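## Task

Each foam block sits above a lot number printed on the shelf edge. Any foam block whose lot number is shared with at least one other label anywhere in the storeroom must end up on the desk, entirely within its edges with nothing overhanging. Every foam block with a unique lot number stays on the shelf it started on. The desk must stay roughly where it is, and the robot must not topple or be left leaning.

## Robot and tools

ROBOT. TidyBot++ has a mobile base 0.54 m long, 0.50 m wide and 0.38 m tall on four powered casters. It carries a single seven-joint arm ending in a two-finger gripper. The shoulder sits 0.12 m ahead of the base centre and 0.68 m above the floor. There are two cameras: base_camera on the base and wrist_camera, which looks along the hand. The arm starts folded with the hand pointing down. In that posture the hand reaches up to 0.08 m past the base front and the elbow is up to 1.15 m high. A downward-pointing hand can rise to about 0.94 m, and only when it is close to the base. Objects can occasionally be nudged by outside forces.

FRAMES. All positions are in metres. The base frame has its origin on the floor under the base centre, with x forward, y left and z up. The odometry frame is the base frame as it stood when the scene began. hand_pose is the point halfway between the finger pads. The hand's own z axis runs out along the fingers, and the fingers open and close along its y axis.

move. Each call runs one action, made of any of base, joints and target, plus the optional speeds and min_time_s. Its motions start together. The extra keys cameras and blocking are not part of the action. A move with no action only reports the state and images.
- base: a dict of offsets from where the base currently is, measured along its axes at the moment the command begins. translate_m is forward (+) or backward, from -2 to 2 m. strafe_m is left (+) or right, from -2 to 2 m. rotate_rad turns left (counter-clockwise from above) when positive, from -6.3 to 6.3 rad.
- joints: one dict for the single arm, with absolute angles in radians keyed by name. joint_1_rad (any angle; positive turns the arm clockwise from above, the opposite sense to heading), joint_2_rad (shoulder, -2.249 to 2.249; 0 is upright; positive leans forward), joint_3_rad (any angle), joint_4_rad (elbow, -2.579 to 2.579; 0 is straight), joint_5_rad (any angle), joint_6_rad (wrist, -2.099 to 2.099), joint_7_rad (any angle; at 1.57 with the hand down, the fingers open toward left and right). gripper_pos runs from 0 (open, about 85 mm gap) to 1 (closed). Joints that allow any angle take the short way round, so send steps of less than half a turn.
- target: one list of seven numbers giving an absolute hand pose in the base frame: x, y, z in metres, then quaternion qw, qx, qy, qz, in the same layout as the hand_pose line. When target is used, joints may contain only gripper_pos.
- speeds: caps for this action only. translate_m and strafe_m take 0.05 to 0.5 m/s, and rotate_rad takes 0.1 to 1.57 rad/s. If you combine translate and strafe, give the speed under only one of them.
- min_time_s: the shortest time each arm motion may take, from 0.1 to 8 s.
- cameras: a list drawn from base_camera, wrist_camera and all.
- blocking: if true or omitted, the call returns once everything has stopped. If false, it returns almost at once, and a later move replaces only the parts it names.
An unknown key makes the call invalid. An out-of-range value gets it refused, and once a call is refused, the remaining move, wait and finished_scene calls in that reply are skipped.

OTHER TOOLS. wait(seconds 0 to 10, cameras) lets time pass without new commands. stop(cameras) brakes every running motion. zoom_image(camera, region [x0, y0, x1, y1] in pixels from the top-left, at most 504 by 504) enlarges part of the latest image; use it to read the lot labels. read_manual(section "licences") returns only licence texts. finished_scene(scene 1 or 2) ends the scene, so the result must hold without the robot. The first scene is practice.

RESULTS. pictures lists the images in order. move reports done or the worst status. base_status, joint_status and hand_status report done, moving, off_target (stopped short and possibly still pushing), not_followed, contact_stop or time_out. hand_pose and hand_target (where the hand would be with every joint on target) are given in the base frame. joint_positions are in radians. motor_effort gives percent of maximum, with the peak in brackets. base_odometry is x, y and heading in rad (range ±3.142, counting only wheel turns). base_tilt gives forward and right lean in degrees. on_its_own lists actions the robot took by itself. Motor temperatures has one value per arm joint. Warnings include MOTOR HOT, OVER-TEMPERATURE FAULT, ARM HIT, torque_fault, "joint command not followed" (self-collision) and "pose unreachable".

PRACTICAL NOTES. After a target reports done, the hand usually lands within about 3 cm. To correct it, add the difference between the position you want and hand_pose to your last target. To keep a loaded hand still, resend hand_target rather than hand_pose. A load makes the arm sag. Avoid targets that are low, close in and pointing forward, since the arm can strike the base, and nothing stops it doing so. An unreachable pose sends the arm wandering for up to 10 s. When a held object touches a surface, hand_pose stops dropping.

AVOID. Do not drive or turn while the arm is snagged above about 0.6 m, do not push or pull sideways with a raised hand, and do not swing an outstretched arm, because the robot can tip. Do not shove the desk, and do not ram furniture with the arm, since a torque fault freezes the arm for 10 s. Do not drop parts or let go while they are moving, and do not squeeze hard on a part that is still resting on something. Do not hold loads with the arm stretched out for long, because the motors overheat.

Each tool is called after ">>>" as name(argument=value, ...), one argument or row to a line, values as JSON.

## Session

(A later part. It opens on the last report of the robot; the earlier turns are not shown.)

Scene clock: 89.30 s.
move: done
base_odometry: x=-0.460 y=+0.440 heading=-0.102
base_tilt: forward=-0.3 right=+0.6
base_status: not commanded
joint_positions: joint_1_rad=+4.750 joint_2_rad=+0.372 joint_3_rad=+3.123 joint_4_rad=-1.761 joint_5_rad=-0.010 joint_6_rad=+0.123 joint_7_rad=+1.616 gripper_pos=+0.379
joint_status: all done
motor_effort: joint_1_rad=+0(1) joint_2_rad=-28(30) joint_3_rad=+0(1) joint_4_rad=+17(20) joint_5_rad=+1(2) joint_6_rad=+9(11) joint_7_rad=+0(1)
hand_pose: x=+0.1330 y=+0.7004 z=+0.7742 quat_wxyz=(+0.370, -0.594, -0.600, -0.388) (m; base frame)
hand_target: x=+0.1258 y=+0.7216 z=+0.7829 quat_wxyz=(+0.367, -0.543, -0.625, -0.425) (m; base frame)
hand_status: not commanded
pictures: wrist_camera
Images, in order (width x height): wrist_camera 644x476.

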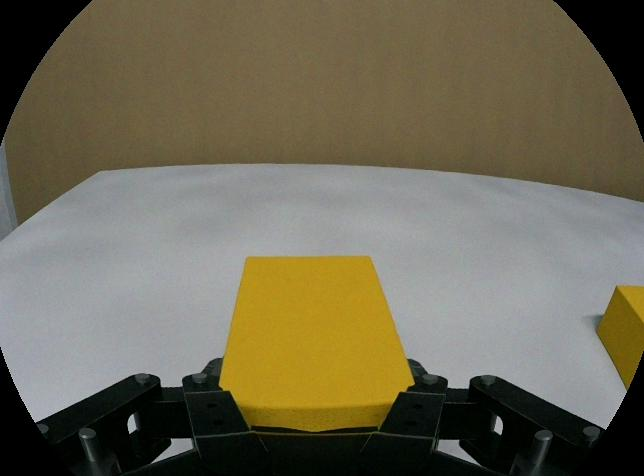

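>>> move(
  joints={"joint_2_rad": 0.443, "joint_4_rad": -1.843, "joint_6_rad": 0.267},
  min_time_s=1.0,
)

>>> move(
  joints={"joint_2_rad": 0.462, "joint_4_rad": -1.848, "joint_6_rad": 0.267},
  min_time_s=0.6,
)

Scene clock: 91.07 s.
move: done
base_odometry: x=-0.460 y=+0.440 heading=-0.102
base_tilt: forward=-0.4 right=+0.6
base_status: not commanded
joint_positions: joint_1_rad=+4.750 joint_2_rad=+0.400 joint_3_rad=+3.123 joint_4_rad=-1.808 joint_5_rad=-0.010 joint_6_rad=+0.201 joint_7_rad=+1.617 gripper_pos=+0.379
joint_status: all done
motor_effort: joint_1_rad=-1(1) joint_2_rad=-28(30) joint_3_rad=+0(0) joint_4_rad=+17(18) joint_5_rad=+1(1) joint_6_rad=+9(10) joint_7_rad=+0(1)
hand_pose: x=+0.1331 y=+0.6982 z=+0.7507 quat_wxyz=(+0.370, -0.594, -0.599, -0.389) (m; base frame)
hand_target: x=+0.1240 y=+0.6981 z=+0.7208 quat_wxyz=(+0.350, -0.555, -0.639, -0.401) (m; base frame)
hand_status: not commanded
pictures: none

Scene clock: 91.97 s.
move: done
base_odometry: x=-0.460 y=+0.440 heading=-0.102
base_tilt: forward=-0.3 right=+0.6
base_status: not commanded
joint_positions: joint_1_rad=+4.750 joint_2_rad=+0.406 joint_3_rad=+3.123 joint_4_rad=-1.808 joint_5_rad=-0.010 joint_6_rad=+0.207 joint_7_rad=+1.617 gripper_pos=+0.379
joint_status: all done
motor_effort: joint_1_rad=-1(1) joint_2_rad=-27(28) joint_3_rad=+0(1) joint_4_rad=+16(17) joint_5_rad=+0(1) joint_6_rad=+8(9) joint_7_rad=+0(1)
hand_pose: x=+0.1332 y=+0.6993 z=+0.7483 quat_wxyz=(+0.370, -0.594, -0.599, -0.389) (m; base frame)
hand_target: x=+0.1240 y=+0.6970 z=+0.7050 quat_wxyz=(+0.343, -0.559, -0.644, -0.393) (m; base frame)
hand_status: not commanded
pictures: none

>>> move(
  joints={"joint_2_rad": 0.478, "joint_4_rad": -1.85, "joint_6_rad": 0.267},
  min_time_s=0.6,
)

Scene clock: 92.97 s.
move: done
base_odometry: x=-0.460 y=+0.440 heading=-0.102
base_tilt: forward=-0.3 right=+0.6
base_status: not commanded
joint_positions: joint_1_rad=+4.750 joint_2_rad=+0.409 joint_3_rad=+3.123 joint_4_rad=-1.808 joint_5_rad=-0.010 joint_6_rad=+0.212 joint_7_rad=+1.617 gripper_pos=+0.379
joint_status: all done
motor_effort: joint_1_rad=+0(1) joint_2_rad=-24(27) joint_3_rad=+0(0) joint_4_rad=+15(16) joint_5_rad=+1(1) joint_6_rad=+7(8) joint_7_rad=+0(0)
hand_pose: x=+0.1332 y=+0.7003 z=+0.7480 quat_wxyz=(+0.371, -0.593, -0.599, -0.390) (m; base frame)
hand_target: x=+0.1240 y=+0.6965 z=+0.6928 quat_wxyz=(+0.338, -0.563, -0.647, -0.387) (m; base frame)
hand_status: not commanded
pictures: none

Contact. Relax and open, then fold.

>>> move(
  joints={"joint_2_rad": 0.45, "gripper_pos": 0.0},
)

>>> move(
  joints={"joint_2_rad": -0.6, "joint_4_rad": -2.52, "joint_6_rad": -0.1},
  min_time_s=2.0,
  cameras=["all"],
)

Scene clock: 94.00 s.
move: done
base_odometry: x=-0.460 y=+0.440 heading=-0.102
base_tilt: forward=-0.3 right=+0.6
base_status: not commanded
joint_positions: joint_1_rad=+4.749 joint_2_rad=+0.411 joint_3_rad=+3.124 joint_4_rad=-1.812 joint_5_rad=-0.010 joint_6_rad=+0.212 joint_7_rad=+1.617 gripper_pos=+0.000
joint_status: all done
motor_effort: joint_1_rad=-1(1) joint_2_rad=-28(29) joint_3_rad=+0(1) joint_4_rad=+16(17) joint_5_rad=+1(1) joint_6_rad=+8(9) joint_7_rad=+0(1)
hand_pose: x=+0.1334 y=+0.6992 z=+0.7438 quat_wxyz=(+0.369, -0.594, -0.600, -0.388) (m; base frame)
hand_target: x=+0.1240 y=+0.6960 z=+0.7123 quat_wxyz=(+0.346, -0.558, -0.642, -0.397) (m; base frame)
hand_status: not commanded
pictures: none

Scene clock: 96.33 s.
move: done
base_odometry: x=-0.460 y=+0.440 heading=-0.102
base_tilt: forward=-0.4 right=+0.6
base_status: not commanded
joint_positions: joint_1_rad=+4.749 joint_2_rad=-0.587 joint_3_rad=+3.124 joint_4_rad=-2.478 joint_5_rad=-0.009 joint_6_rad=-0.042 joint_7_rad=+1.618 gripper_pos=+0.000
joint_status: all done
motor_effort: joint_1_rad=+0(1) joint_2_rad=-1(29) joint_3_rad=+1(1) joint_4_rad=+19(20) joint_5_rad=+1(1) joint_6_rad=+8(10) joint_7_rad=+0(1)
hand_pose: x=+0.1242 y=+0.3562 z=+0.8225 quat_wxyz=(+0.387, -0.576, -0.588, -0.416) (m; base frame)
hand_target: x=+0.1249 y=+0.3382 z=+0.7864 quat_wxyz=(+0.342, -0.559, -0.636, -0.408) (m; base frame)
hand_status: not commanded
pictures: base_camera, wrist_camera
Images, in order (width x height): base_camera 644x364, wrist_camera 644x476.

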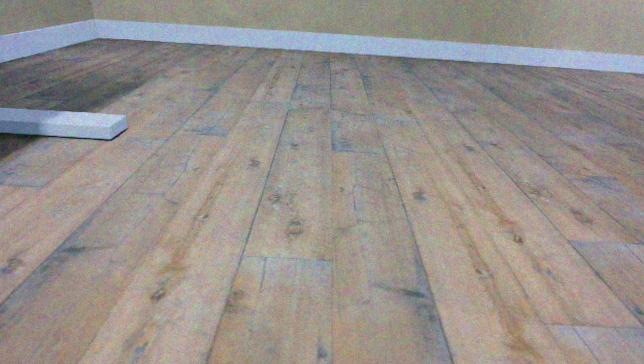

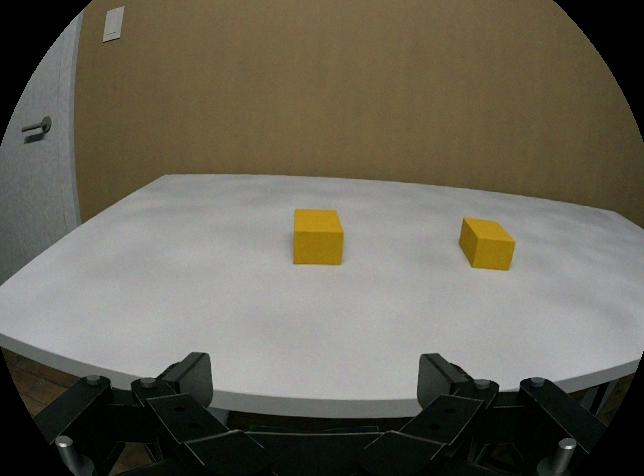

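>>> move(
  base={"translate_m": 1.58, "strafe_m": -0.5},
  joints={"joint_1_rad": 4.73, "joint_2_rad": -0.75, "joint_4_rad": -2.5, "joint_6_rad": -0.25, "joint_7_rad": 1.57},
  cameras=["all"],
)

Scene clock: 101.63 s.
move: done
base_odometry: x=+1.061 y=-0.218 heading=-0.101
base_tilt: forward=-0.3 right=+0.6
base_status: done
joint_positions: joint_1_rad=+4.748 joint_2_rad=-0.735 joint_3_rad=+3.129 joint_4_rad=-2.478 joint_5_rad=-0.009 joint_6_rad=-0.194 joint_7_rad=+1.603 gripper_pos=+0.000
joint_status: all done
motor_effort: joint_1_rad=+0(2) joint_2_rad=+3(4) joint_3_rad=+1(2) joint_4_rad=+20(20) joint_5_rad=+1(1) joint_6_rad=+8(9) joint_7_rad=+0(1)
hand_pose: x=+0.1242 y=+0.3180 z=+0.8285 quat_wxyz=(+0.388, -0.581, -0.584, -0.413) (m; base frame)
hand_target: x=+0.1272 y=+0.3055 z=+0.8042 quat_wxyz=(+0.363, -0.585, -0.604, -0.401) (m; base frame)
hand_status: not commanded
pictures: base_camera, wrist_camera
Images, in order (width x height): base_camera 644x364, wrist_camera 644x476.

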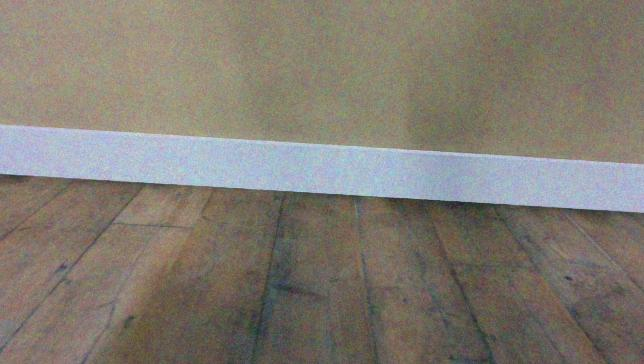

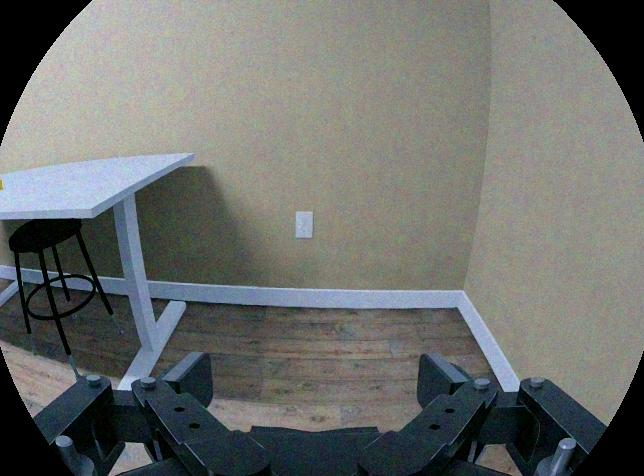

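>>> move(
  base={"translate_m": 0.15, "rotate_rad": -0.03},
  joints={"joint_1_rad": 3.7},
  cameras=["wrist_camera"],
)

Scene clock: 104.43 s.
move: done
base_odometry: x=+1.210 y=-0.233 heading=-0.133
base_tilt: forward=-0.4 right=+0.6
base_status: done
joint_positions: joint_1_rad=+3.718 joint_2_rad=-0.736 joint_3_rad=+3.133 joint_4_rad=-2.478 joint_5_rad=-0.008 joint_6_rad=-0.194 joint_7_rad=+1.603 gripper_pos=+0.000
joint_status: all done
motor_effort: joint_1_rad=-1(2) joint_2_rad=+2(4) joint_3_rad=+1(2) joint_4_rad=+19(20) joint_5_rad=+1(1) joint_6_rad=+9(9) joint_7_rad=+0(1)
hand_pose: x=-0.1500 y=+0.1694 z=+0.8285 quat_wxyz=(+0.541, -0.220, -0.794, -0.168) (m; base frame)
hand_target: x=-0.1387 y=+0.1643 z=+0.8042 quat_wxyz=(+0.513, -0.212, -0.814, -0.170) (m; base frame)
hand_status: not commanded
pictures: wrist_camera
Images, in order (width x height): wrist_camera 644x476.

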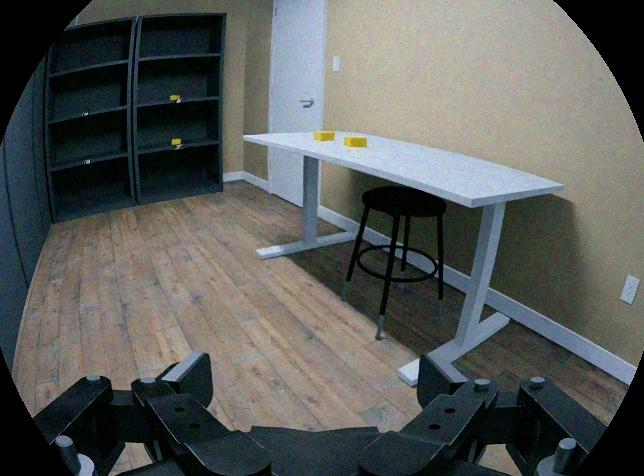

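>>> move(
  base={"strafe_m": -1.38},
  cameras=["all"],
)

Scene clock: 108.70 s.
move: done
base_odometry: x=+1.028 y=-1.601 heading=-0.132
base_tilt: forward=-0.3 right=+0.6
base_status: done
joint_positions: joint_1_rad=+3.718 joint_2_rad=-0.736 joint_3_rad=+3.133 joint_4_rad=-2.478 joint_5_rad=-0.008 joint_6_rad=-0.195 joint_7_rad=+1.603 gripper_pos=+0.000
joint_status: not commanded
motor_effort: joint_1_rad=+0(1) joint_2_rad=+3(4) joint_3_rad=+1(2) joint_4_rad=+19(20) joint_5_rad=+1(1) joint_6_rad=+9(9) joint_7_rad=+0(1)
hand_pose: x=-0.1499 y=+0.1693 z=+0.8284 quat_wxyz=(+0.541, -0.220, -0.794, -0.168) (m; base frame)
hand_target: x=-0.1387 y=+0.1643 z=+0.8042 quat_wxyz=(+0.513, -0.212, -0.814, -0.170) (m; base frame)
hand_status: not commanded
pictures: base_camera, wrist_camera
Images, in order (width x height): base_camera 644x364, wrist_camera 644x476.

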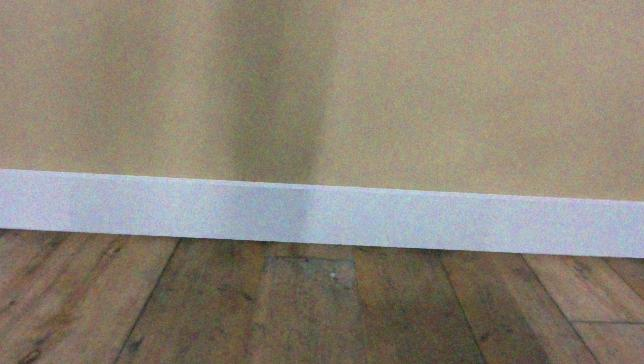

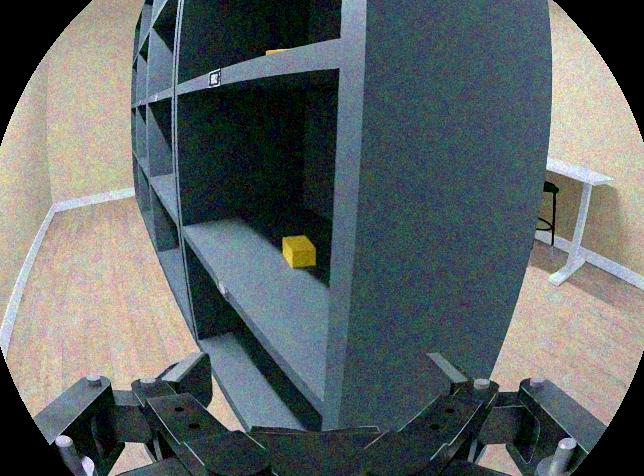

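>>> move(
  base={"translate_m": -1.22},
  joints={"joint_1_rad": 4.73},
  cameras=["all"],
)

Scene clock: 113.30 s.
move: done
base_odometry: x=-0.182 y=-1.441 heading=-0.132
base_tilt: forward=-0.4 right=+0.6
base_status: done
joint_positions: joint_1_rad=+4.712 joint_2_rad=-0.748 joint_3_rad=+3.136 joint_4_rad=-2.481 joint_5_rad=-0.008 joint_6_rad=-0.214 joint_7_rad=+1.602 gripper_pos=+0.000
joint_status: all done
motor_effort: joint_1_rad=+0(3) joint_2_rad=+2(8) joint_3_rad=+1(2) joint_4_rad=+19(22) joint_5_rad=+1(1) joint_6_rad=+8(13) joint_7_rad=+0(1)
hand_pose: x=+0.1152 y=+0.3135 z=+0.8253 quat_wxyz=(+0.393, -0.575, -0.594, -0.402) (m; base frame)
hand_target: x=+0.1272 y=+0.3055 z=+0.8042 quat_wxyz=(+0.363, -0.585, -0.604, -0.401) (m; base frame)
hand_status: not commanded
pictures: base_camera, wrist_camera
Images, in order (width x height): base_camera 644x364, wrist_camera 644x476.

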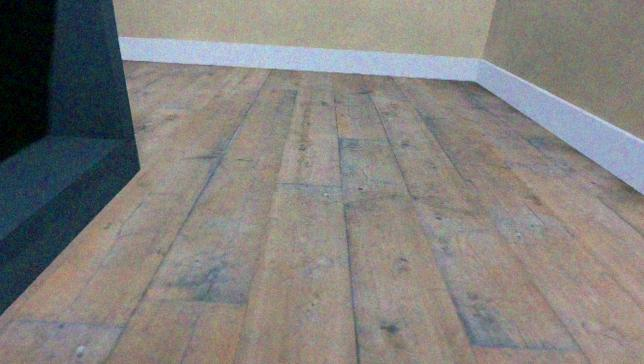

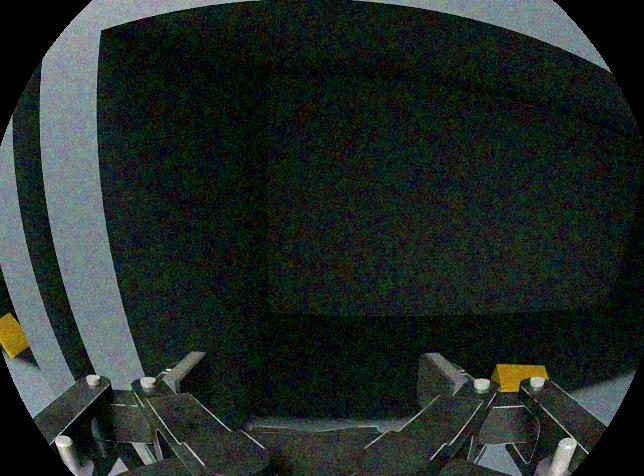

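>>> move(
  base={"translate_m": 0.3, "strafe_m": -0.18, "rotate_rad": -0.03},
  cameras=["wrist_camera"],
)

Scene clock: 115.57 s.
move: done
base_odometry: x=+0.092 y=-1.659 heading=-0.162
base_tilt: forward=-0.3 right=+0.6
base_status: done
joint_positions: joint_1_rad=+4.715 joint_2_rad=-0.748 joint_3_rad=+3.137 joint_4_rad=-2.481 joint_5_rad=-0.007 joint_6_rad=-0.214 joint_7_rad=+1.602 gripper_pos=+0.000
joint_status: not commanded
motor_effort: joint_1_rad=-1(1) joint_2_rad=+3(5) joint_3_rad=+1(2) joint_4_rad=+19(20) joint_5_rad=+1(1) joint_6_rad=+8(9) joint_7_rad=+0(1)
hand_pose: x=+0.1164 y=+0.3136 z=+0.8251 quat_wxyz=(+0.392, -0.576, -0.593, -0.403) (m; base frame)
hand_target: x=+0.1272 y=+0.3055 z=+0.8042 quat_wxyz=(+0.363, -0.585, -0.604, -0.401) (m; base frame)
hand_status: not commanded
pictures: wrist_camera
Images, in order (width x height): wrist_camera 644x476.

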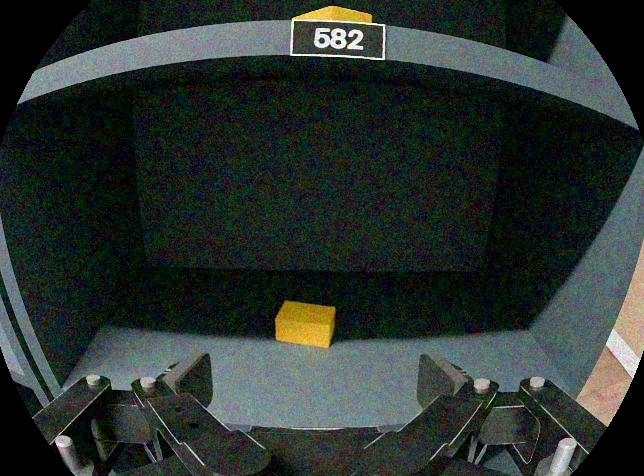

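>>> move(
  joints={"joint_7_rad": 0.0, "joint_6_rad": -0.12},
  cameras=["wrist_camera"],
)

Scene clock: 117.97 s.
move: done
base_odometry: x=+0.092 y=-1.659 heading=-0.162
base_tilt: forward=-0.3 right=+0.6
base_status: not commanded
joint_positions: joint_1_rad=+4.715 joint_2_rad=-0.748 joint_3_rad=+3.137 joint_4_rad=-2.481 joint_5_rad=-0.007 joint_6_rad=-0.184 joint_7_rad=+0.042 gripper_pos=+0.000
joint_status: all done
motor_effort: joint_1_rad=+0(1) joint_2_rad=+3(4) joint_3_rad=+1(1) joint_4_rad=+19(20) joint_5_rad=+1(1) joint_6_rad=+8(10) joint_7_rad=+0(1)
hand_pose: x=+0.1165 y=+0.3169 z=+0.8338 quat_wxyz=(+0.575, -0.818, -0.016, -0.011) (m; base frame)
hand_target: x=+0.1250 y=+0.3199 z=+0.8419 quat_wxyz=(+0.593, -0.804, -0.016, -0.026) (m; base frame)
hand_status: not commanded
pictures: wrist_camera
Images, in order (width x height): wrist_camera 644x476.

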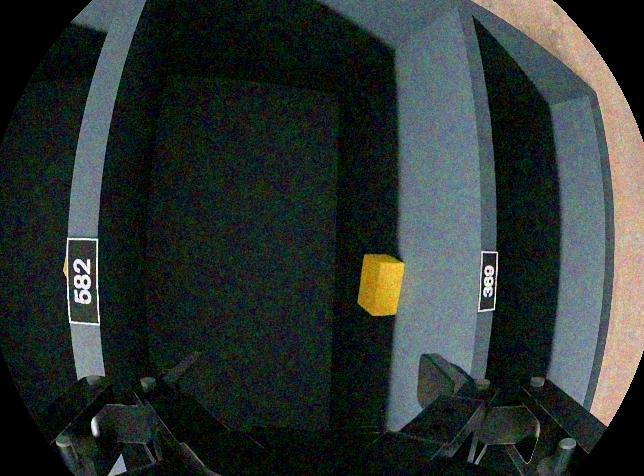

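>>> zoom_image(
  camera="wrist_camera",
  region=[450, 240, 530, 320],
)

>>> move(
  base={"translate_m": -0.87},
  cameras=["all"],
)

Scaled by 6.300.

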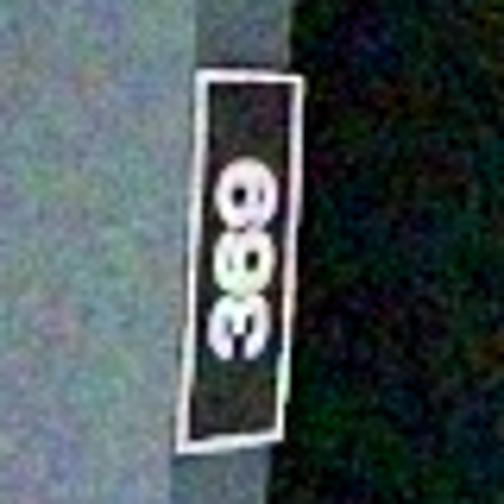

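Scene clock: 121.23 s.
move: done
base_odometry: x=-0.767 y=-1.518 heading=-0.162
base_tilt: forward=-0.4 right=+0.6
base_status: done
joint_positions: joint_1_rad=+4.715 joint_2_rad=-0.748 joint_3_rad=+3.137 joint_4_rad=-2.481 joint_5_rad=-0.007 joint_6_rad=-0.181 joint_7_rad=+0.042 gripper_pos=+0.000
joint_status: not commanded
motor_effort: joint_1_rad=+0(1) joint_2_rad=+2(6) joint_3_rad=+1(2) joint_4_rad=+19(20) joint_5_rad=+1(1) joint_6_rad=+9(9) joint_7_rad=+0(0)
hand_pose: x=+0.1165 y=+0.3172 z=+0.8345 quat_wxyz=(+0.576, -0.818, -0.016, -0.011) (m; base frame)
hand_target: x=+0.1250 y=+0.3199 z=+0.8419 quat_wxyz=(+0.593, -0.804, -0.016, -0.026) (m; base frame)
hand_status: not commanded
pictures: base_camera, wrist_camera
Images, in order (width x height): base_camera 644x364, wrist_camera 644x476.

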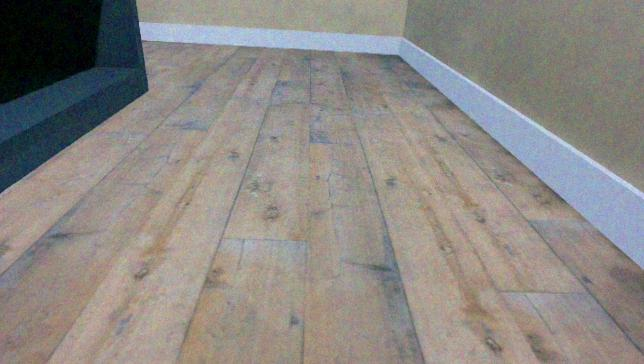

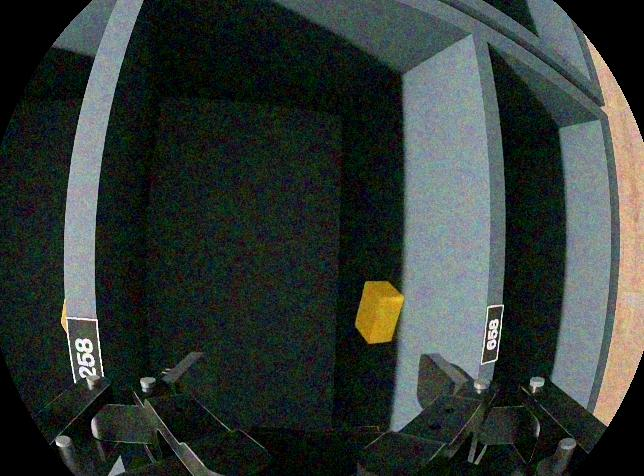

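>>> zoom_image(
  camera="wrist_camera",
  region=[460, 290, 540, 370],
)

>>> zoom_image(
  camera="wrist_camera",
  region=[40, 300, 140, 400],
)

>>> move(
  base={"translate_m": -0.92},
  cameras=["all"],
)

Scaled by 6.300.

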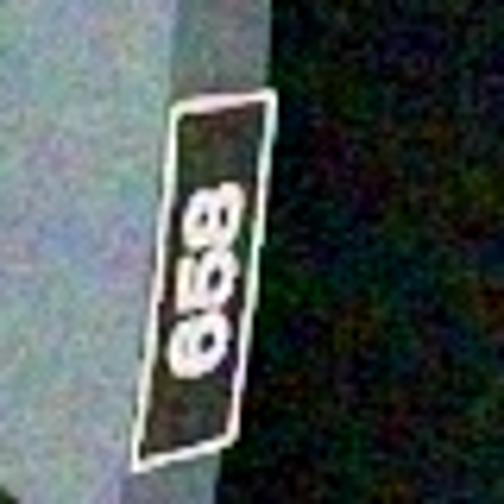

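Scaled by 5.040.

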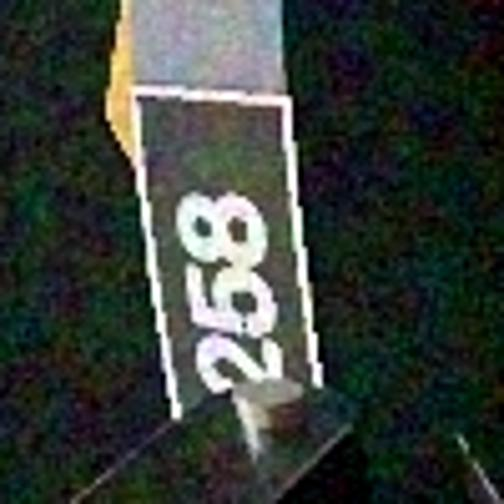

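Scene clock: 124.60 s.
move: done
base_odometry: x=-1.675 y=-1.370 heading=-0.162
base_tilt: forward=-0.4 right=+0.6
base_status: done
joint_positions: joint_1_rad=+4.715 joint_2_rad=-0.748 joint_3_rad=+3.137 joint_4_rad=-2.481 joint_5_rad=-0.007 joint_6_rad=-0.181 joint_7_rad=+0.042 gripper_pos=+0.000
joint_status: not commanded
motor_effort: joint_1_rad=+0(1) joint_2_rad=+3(4) joint_3_rad=+1(2) joint_4_rad=+19(20) joint_5_rad=+1(1) joint_6_rad=+9(9) joint_7_rad=+0(0)
hand_pose: x=+0.1165 y=+0.3172 z=+0.8345 quat_wxyz=(+0.576, -0.818, -0.016, -0.011) (m; base frame)
hand_target: x=+0.1250 y=+0.3199 z=+0.8419 quat_wxyz=(+0.593, -0.804, -0.016, -0.026) (m; base frame)
hand_status: not commanded
pictures: base_camera, wrist_camera
Images, in order (width x height): base_camera 644x364, wrist_camera 644x476.

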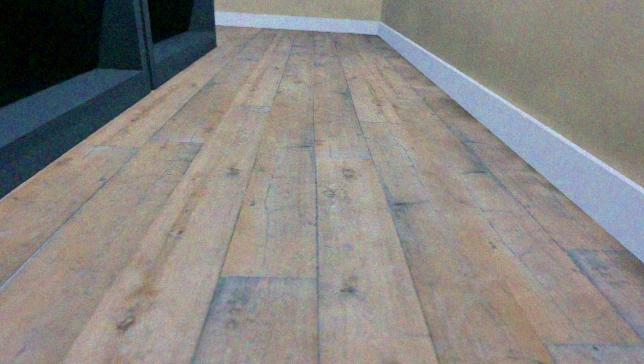

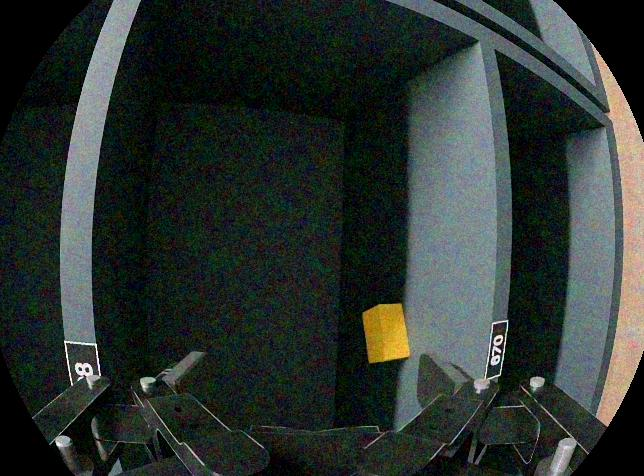

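>>> move(
  base={"translate_m": -0.14},
  cameras=["wrist_camera"],
)

>>> zoom_image(
  camera="wrist_camera",
  region=[450, 230, 550, 330],
)

>>> zoom_image(
  camera="wrist_camera",
  region=[40, 250, 140, 350],
)

Scene clock: 126.77 s.
move: done
base_odometry: x=-1.813 y=-1.348 heading=-0.162
base_tilt: forward=-0.3 right=+0.6
base_status: done
joint_positions: joint_1_rad=+4.715 joint_2_rad=-0.748 joint_3_rad=+3.137 joint_4_rad=-2.481 joint_5_rad=-0.007 joint_6_rad=-0.181 joint_7_rad=+0.042 gripper_pos=+0.000
joint_status: not commanded
motor_effort: joint_1_rad=-1(1) joint_2_rad=+3(4) joint_3_rad=+1(2) joint_4_rad=+19(20) joint_5_rad=+1(1) joint_6_rad=+9(9) joint_7_rad=+0(0)
hand_pose: x=+0.1165 y=+0.3172 z=+0.8345 quat_wxyz=(+0.576, -0.818, -0.016, -0.011) (m; base frame)
hand_target: x=+0.1250 y=+0.3199 z=+0.8419 quat_wxyz=(+0.593, -0.804, -0.016, -0.026) (m; base frame)
hand_status: not commanded
pictures: wrist_camera
Images, in order (width x height): wrist_camera 644x476.

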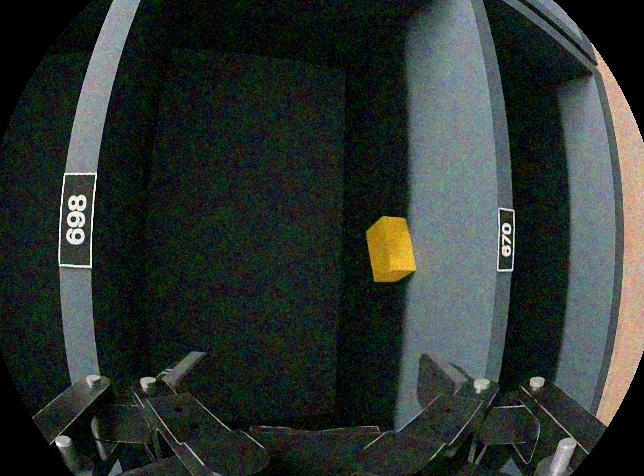

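Scaled by 5.040.

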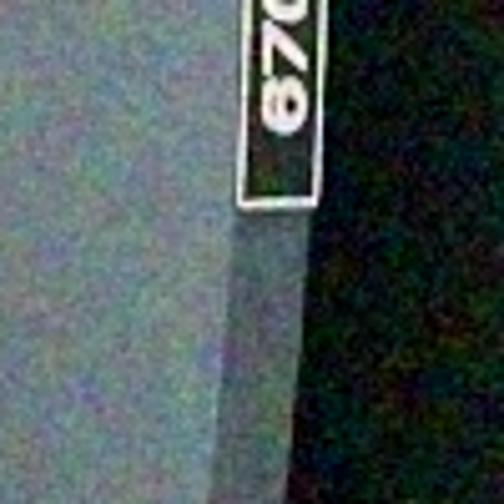

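Scaled by 5.040.

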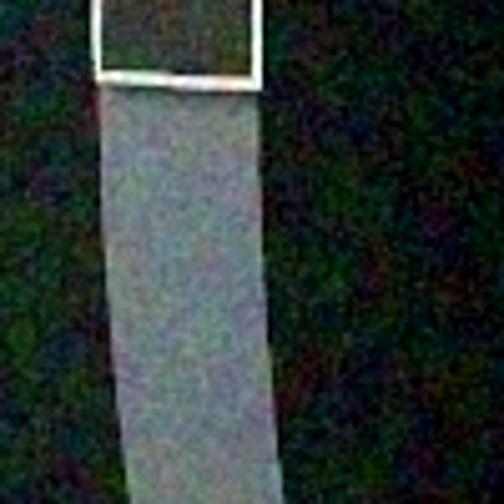

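>>> zoom_image(
  camera="wrist_camera",
  region=[460, 195, 560, 295],
)

>>> move(
  base={"translate_m": -0.72},
  cameras=["all"],
)

Scaled by 5.040.

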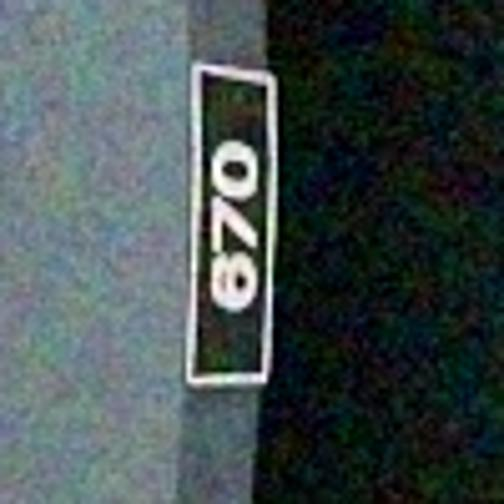

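Scene clock: 129.90 s.
move: done
base_odometry: x=-2.524 y=-1.232 heading=-0.162
base_tilt: forward=-0.4 right=+0.6
base_status: done
joint_positions: joint_1_rad=+4.715 joint_2_rad=-0.748 joint_3_rad=+3.137 joint_4_rad=-2.481 joint_5_rad=-0.007 joint_6_rad=-0.181 joint_7_rad=+0.042 gripper_pos=+0.000
joint_status: not commanded
motor_effort: joint_1_rad=+0(1) joint_2_rad=+3(5) joint_3_rad=+1(2) joint_4_rad=+19(20) joint_5_rad=+1(1) joint_6_rad=+8(10) joint_7_rad=+0(0)
hand_pose: x=+0.1165 y=+0.3172 z=+0.8345 quat_wxyz=(+0.576, -0.818, -0.016, -0.011) (m; base frame)
hand_target: x=+0.1250 y=+0.3199 z=+0.8419 quat_wxyz=(+0.593, -0.804, -0.016, -0.026) (m; base frame)
hand_status: not commanded
pictures: base_camera, wrist_camera
Images, in order (width x height): base_camera 644x364, wrist_camera 644x476.

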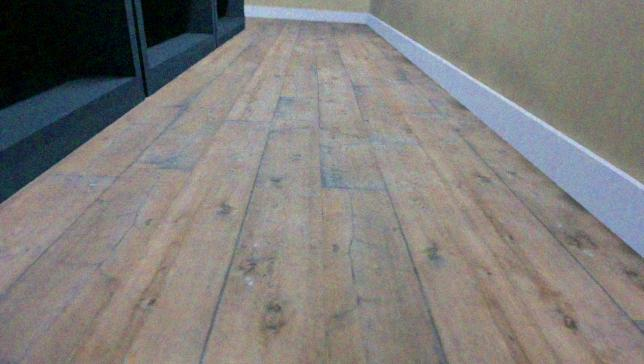

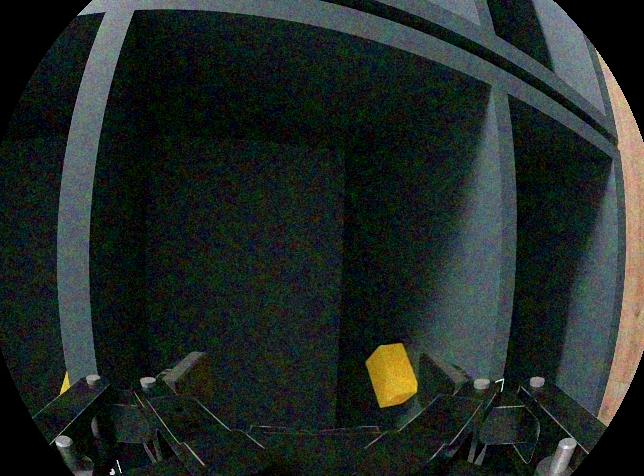

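>>> move(
  joints={"joint_1_rad": 4.33},
  cameras=["wrist_camera"],
)

>>> zoom_image(
  camera="wrist_camera",
  region=[450, 150, 630, 330],
)

>>> zoom_image(
  camera="wrist_camera",
  region=[30, 150, 150, 330],
)

Scene clock: 131.63 s.
move: done
base_odometry: x=-2.524 y=-1.232 heading=-0.162
base_tilt: forward=-0.4 right=+0.6
base_status: not commanded
joint_positions: joint_1_rad=+4.348 joint_2_rad=-0.748 joint_3_rad=+3.137 joint_4_rad=-2.481 joint_5_rad=-0.007 joint_6_rad=-0.181 joint_7_rad=+0.042 gripper_pos=+0.000
joint_status: all done
motor_effort: joint_1_rad=+0(2) joint_2_rad=+3(4) joint_3_rad=+1(1) joint_4_rad=+19(20) joint_5_rad=+1(1) joint_6_rad=+8(9) joint_7_rad=+0(0)
hand_pose: x=+0.0028 y=+0.2952 z=+0.8345 quat_wxyz=(+0.568, -0.801, -0.165, +0.095) (m; base frame)
hand_target: x=-0.0001 y=+0.2970 z=+0.8419 quat_wxyz=(+0.587, -0.785, -0.175, +0.093) (m; base frame)
hand_status: not commanded
pictures: wrist_camera
Images, in order (width x height): wrist_camera 644x476.

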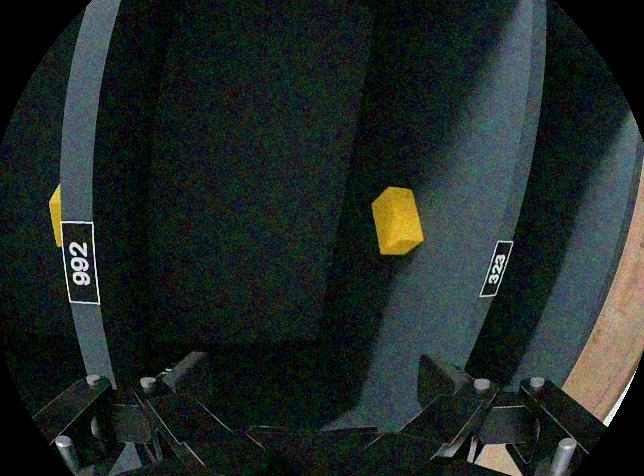

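Scaled by 2.800.

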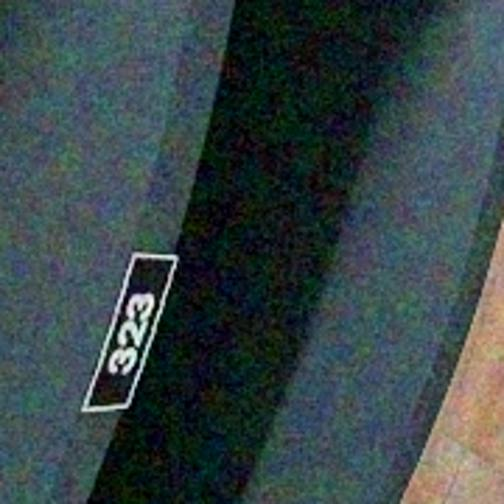

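Scaled by 2.800.

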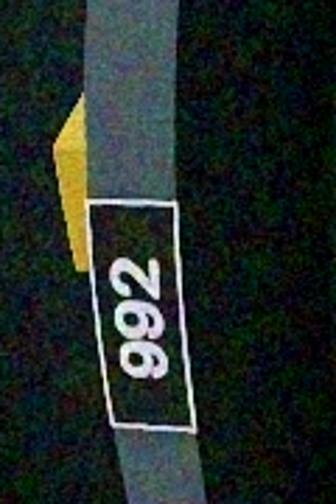

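>>> move(
  base={"translate_m": 0.77},
  joints={"joint_1_rad": 4.73, "joint_2_rad": -0.5, "joint_4_rad": -1.35, "joint_6_rad": -1.28, "joint_7_rad": 1.62},
  cameras=["all"],
)

Scene clock: 135.37 s.
move: done
base_odometry: x=-1.764 y=-1.356 heading=-0.163
base_tilt: forward=-0.3 right=+0.6
base_status: done
joint_positions: joint_1_rad=+4.710 joint_2_rad=-0.519 joint_3_rad=+3.138 joint_4_rad=-1.377 joint_5_rad=-0.004 joint_6_rad=-1.223 joint_7_rad=+1.576 gripper_pos=+0.000
joint_status: all done
motor_effort: joint_1_rad=+0(2) joint_2_rad=+1(4) joint_3_rad=+1(3) joint_4_rad=+15(21) joint_5_rad=+1(1) joint_6_rad=+8(10) joint_7_rad=+0(1)
hand_pose: x=+0.1143 y=+0.3009 z=+1.1006 quat_wxyz=(+0.358, -0.606, -0.614, -0.357) (m; base frame)
hand_target: x=+0.1400 y=+0.2977 z=+1.0938 quat_wxyz=(+0.309, -0.612, -0.624, -0.374) (m; base frame)
hand_status: not commanded
pictures: base_camera, wrist_camera
Images, in order (width x height): base_camera 644x364, wrist_camera 644x476.

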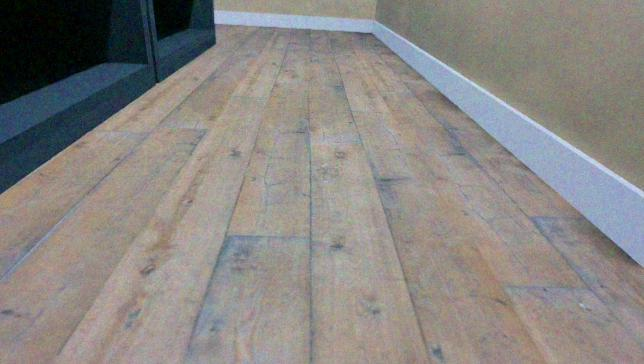

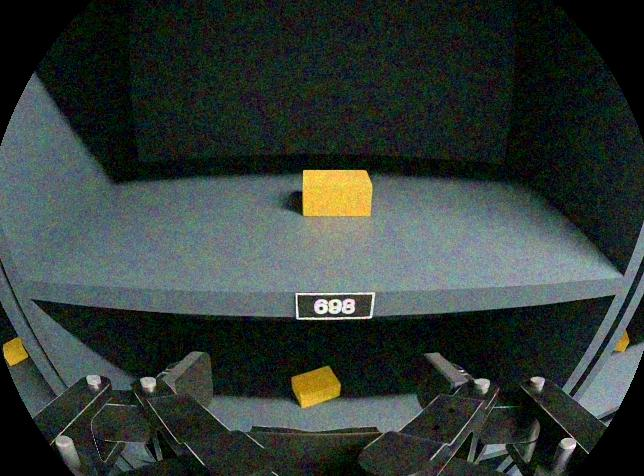

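>>> zoom_image(
  camera="wrist_camera",
  region=[280, 150, 400, 240],
)

Scaled by 4.200.

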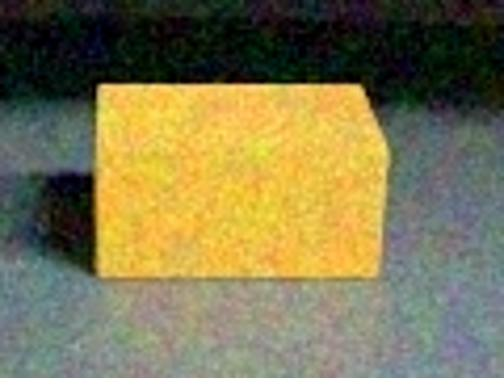

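>>> move(
  base={"translate_m": 0.296, "strafe_m": 0.19},
  joints={"joint_1_rad": 4.725, "joint_2_rad": -0.31, "joint_4_rad": -1.49, "joint_5_rad": -1.15, "joint_6_rad": -1.78, "joint_7_rad": 2.775},
  cameras=["all"],
)

Scene clock: 141.73 s.
move: done
base_odometry: x=-1.441 y=-1.217 heading=-0.163
base_tilt: forward=-0.4 right=+0.6
base_status: done
joint_positions: joint_1_rad=+4.714 joint_2_rad=-0.316 joint_3_rad=+3.139 joint_4_rad=-1.456 joint_5_rad=-1.074 joint_6_rad=-1.727 joint_7_rad=+2.732 gripper_pos=+0.000
joint_status: all done
motor_effort: joint_1_rad=+0(2) joint_2_rad=-3(6) joint_3_rad=+2(3) joint_4_rad=+14(16) joint_5_rad=-7(7) joint_6_rad=+3(9) joint_7_rad=+0(1)
hand_pose: x=-0.1530 y=+0.1719 z=+1.0596 quat_wxyz=(+0.503, -0.028, -0.864, -0.015) (m; base frame)
hand_target: x=-0.1586 y=+0.1529 z=+1.0628 quat_wxyz=(+0.525, +0.001, -0.851, +0.017) (m; base frame)
hand_status: not commanded
pictures: base_camera, wrist_camera
Images, in order (width x height): base_camera 644x364, wrist_camera 644x476.

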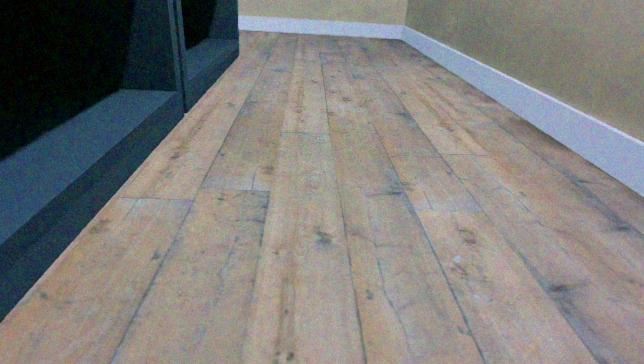

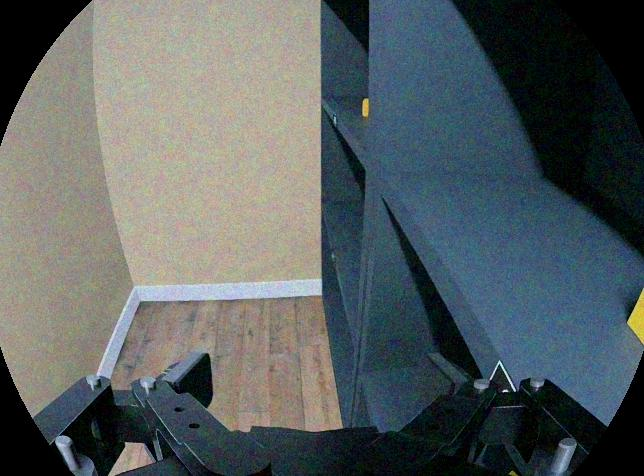

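>>> move(
  joints={"joint_2_rad": 0.555, "joint_4_rad": -0.465, "joint_5_rad": -1.214, "joint_6_rad": -1.823, "joint_7_rad": 2.578},
  min_time_s=1.5,
  cameras=["wrist_camera"],
)

Scene clock: 144.37 s.
move: done
base_odometry: x=-1.441 y=-1.217 heading=-0.163
base_tilt: forward=-0.3 right=+0.6
base_status: not commanded
joint_positions: joint_1_rad=+4.714 joint_2_rad=+0.514 joint_3_rad=+3.139 joint_4_rad=-0.494 joint_5_rad=-1.138 joint_6_rad=-1.770 joint_7_rad=+2.622 gripper_pos=+0.000
joint_status: all done
motor_effort: joint_1_rad=-1(1) joint_2_rad=-28(29) joint_3_rad=-2(3) joint_4_rad=+13(15) joint_5_rad=-6(8) joint_6_rad=+4(5) joint_7_rad=+0(1)
hand_pose: x=-0.1591 y=+0.4885 z=+1.0757 quat_wxyz=(+0.523, -0.019, -0.852, -0.019) (m; base frame)
hand_target: x=-0.1589 y=+0.4815 z=+1.0741 quat_wxyz=(+0.539, -0.016, -0.842, +0.026) (m; base frame)
hand_status: not commanded
pictures: wrist_camera
Images, in order (width x height): wrist_camera 644x476.

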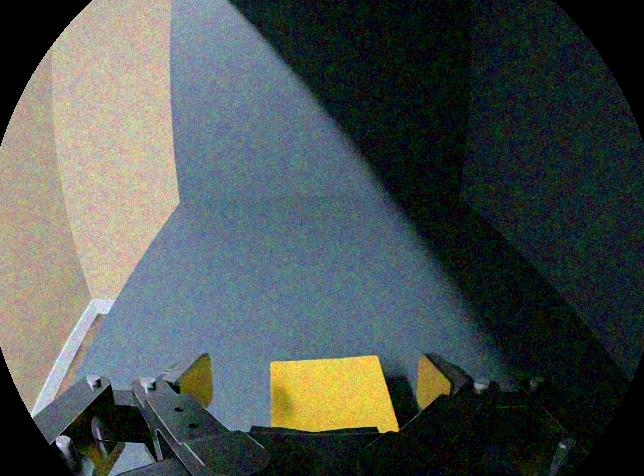

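>>> move(
  joints={"joint_2_rad": 0.437, "joint_4_rad": -0.838, "joint_6_rad": -1.612, "joint_7_rad": 2.88},
  min_time_s=1.2,
  cameras=["wrist_camera"],
)

Scene clock: 146.57 s.
move: done
base_odometry: x=-1.441 y=-1.217 heading=-0.163
base_tilt: forward=-0.3 right=+0.6
base_status: not commanded
joint_positions: joint_1_rad=+4.714 joint_2_rad=+0.457 joint_3_rad=+3.139 joint_4_rad=-0.801 joint_5_rad=-1.141 joint_6_rad=-1.668 joint_7_rad=+2.835 gripper_pos=+0.000
joint_status: all done
motor_effort: joint_1_rad=+0(1) joint_2_rad=-28(30) joint_3_rad=-2(3) joint_4_rad=+14(15) joint_5_rad=-7(8) joint_6_rad=+3(5) joint_7_rad=+0(1)
hand_pose: x=-0.1639 y=+0.4955 z=+1.0245 quat_wxyz=(+0.537, -0.019, -0.843, -0.008) (m; base frame)
hand_target: x=-0.1677 y=+0.5013 z=+1.0475 quat_wxyz=(+0.571, -0.016, -0.820, -0.033) (m; base frame)
hand_status: not commanded
pictures: wrist_camera
Images, in order (width x height): wrist_camera 644x476.

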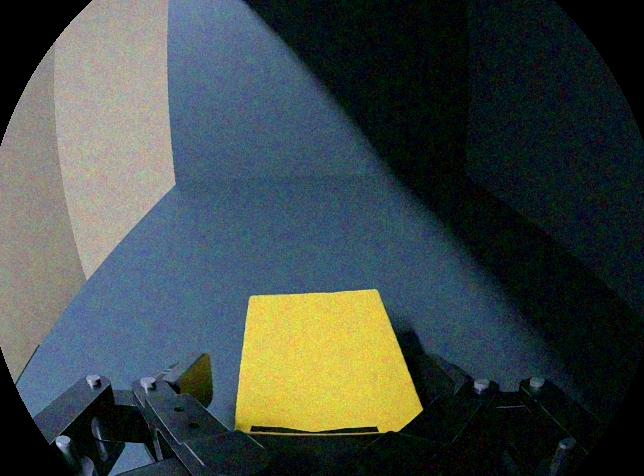

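>>> move(
  joints={"joint_4_rad": -0.873},
  min_time_s=0.6,
  cameras=["wrist_camera"],
)

Scene clock: 147.80 s.
move: done
base_odometry: x=-1.441 y=-1.217 heading=-0.163
base_tilt: forward=-0.4 right=+0.5
base_status: not commanded
joint_positions: joint_1_rad=+4.714 joint_2_rad=+0.456 joint_3_rad=+3.139 joint_4_rad=-0.836 joint_5_rad=-1.142 joint_6_rad=-1.667 joint_7_rad=+2.837 gripper_pos=+0.000
joint_status: all done
motor_effort: joint_1_rad=-1(1) joint_2_rad=-27(28) joint_3_rad=-2(2) joint_4_rad=+14(15) joint_5_rad=-8(8) joint_6_rad=+2(3) joint_7_rad=+0(1)
hand_pose: x=-0.1640 y=+0.4938 z=+1.0147 quat_wxyz=(+0.537, -0.027, -0.843, +0.005) (m; base frame)
hand_target: x=-0.1678 y=+0.5005 z=+1.0363 quat_wxyz=(+0.571, -0.026, -0.820, -0.019) (m; base frame)
hand_status: not commanded
pictures: wrist_camera
Images, in order (width x height): wrist_camera 644x476.

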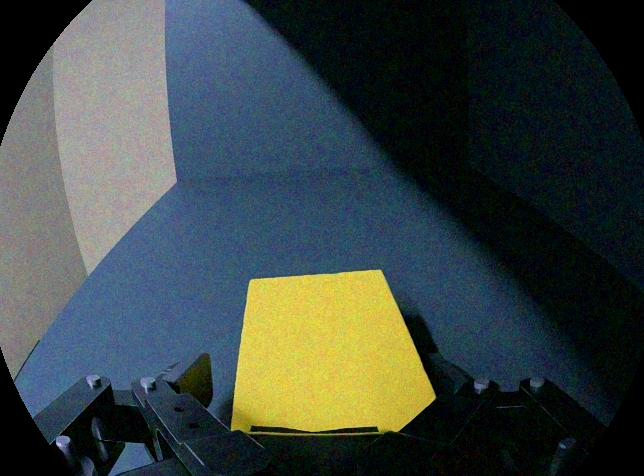

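>>> move(
  joints={"gripper_pos": 0.45},
  cameras=["wrist_camera"],
)

Scene clock: 148.67 s.
move: off_target
base_odometry: x=-1.441 y=-1.217 heading=-0.163
base_tilt: forward=-0.3 right=+0.6
base_status: not commanded
joint_positions: joint_1_rad=+4.714 joint_2_rad=+0.454 joint_3_rad=+3.139 joint_4_rad=-0.836 joint_5_rad=-1.144 joint_6_rad=-1.664 joint_7_rad=+2.837 gripper_pos=+0.382
joint_status: gripper_pos off_target (ended at +0.382, target +0.450)
motor_effort: joint_1_rad=-1(1) joint_2_rad=-28(28) joint_3_rad=-2(2) joint_4_rad=+14(14) joint_5_rad=-8(8) joint_6_rad=+2(3) joint_7_rad=+0(1)
hand_pose: x=-0.1643 y=+0.4940 z=+1.0161 quat_wxyz=(+0.538, -0.027, -0.842, +0.003) (m; base frame)
hand_target: x=-0.1678 y=+0.5005 z=+1.0363 quat_wxyz=(+0.571, -0.026, -0.820, -0.019) (m; base frame)
hand_status: not commanded
pictures: wrist_camera
Images, in order (width x height): wrist_camera 644x476.

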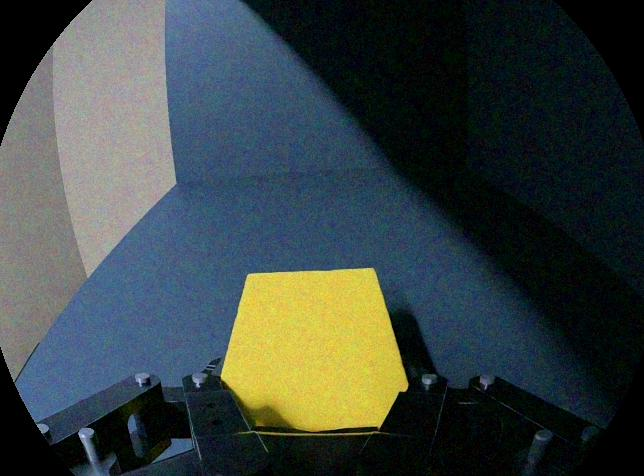

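>>> move(
  joints={"joint_2_rad": -0.34, "joint_4_rad": -1.49, "joint_6_rad": -1.78, "joint_7_rad": 2.70},
  min_time_s=1.3,
)

>>> move(
  base={"translate_m": 0.547, "strafe_m": -0.184},
  joints={"joint_1_rad": 4.73, "joint_2_rad": -0.75, "joint_4_rad": -2.5, "joint_5_rad": 0.03, "joint_6_rad": -0.18, "joint_7_rad": 0.0},
  cameras=["wrist_camera"],
)

Scene clock: 152.37 s.
move: done
base_odometry: x=-1.441 y=-1.217 heading=-0.163
base_tilt: forward=-0.3 right=+0.6
base_status: not commanded
joint_positions: joint_1_rad=+4.714 joint_2_rad=-0.330 joint_3_rad=+3.139 joint_4_rad=-1.453 joint_5_rad=-1.144 joint_6_rad=-1.729 joint_7_rad=+2.744 gripper_pos=+0.382
joint_status: all done
motor_effort: joint_1_rad=+0(1) joint_2_rad=-3(30) joint_3_rad=+2(2) joint_4_rad=+14(16) joint_5_rad=-7(8) joint_6_rad=+3(5) joint_7_rad=+0(1)
hand_pose: x=-0.1624 y=+0.1575 z=+1.0800 quat_wxyz=(+0.530, -0.005, -0.848, -0.017) (m; base frame)
hand_target: x=-0.1662 y=+0.1341 z=+1.0835 quat_wxyz=(+0.548, -0.011, -0.836, +0.031) (m; base frame)
hand_status: not commanded
pictures: none

Scene clock: 155.73 s.
move: done
base_odometry: x=-0.931 y=-1.487 heading=-0.162
base_tilt: forward=-0.3 right=+0.6
base_status: done
joint_positions: joint_1_rad=+4.714 joint_2_rad=-0.731 joint_3_rad=+3.140 joint_4_rad=-2.459 joint_5_rad=-0.041 joint_6_rad=-0.249 joint_7_rad=+0.045 gripper_pos=+0.382
joint_status: all done
motor_effort: joint_1_rad=+0(2) joint_2_rad=+3(5) joint_3_rad=+1(3) joint_4_rad=+19(20) joint_5_rad=+1(8) joint_6_rad=+9(9) joint_7_rad=+0(1)
hand_pose: x=+0.1144 y=+0.3157 z=+0.8230 quat_wxyz=(+0.550, -0.835, -0.005, +0.002) (m; base frame)
hand_target: x=+0.1243 y=+0.3139 z=+0.8242 quat_wxyz=(+0.569, -0.822, -0.004, -0.016) (m; base frame)
hand_status: not commanded
pictures: wrist_camera
Images, in order (width x height): wrist_camera 644x476.

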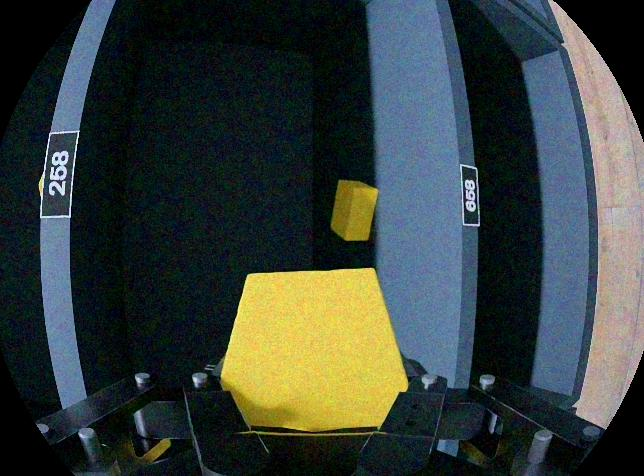

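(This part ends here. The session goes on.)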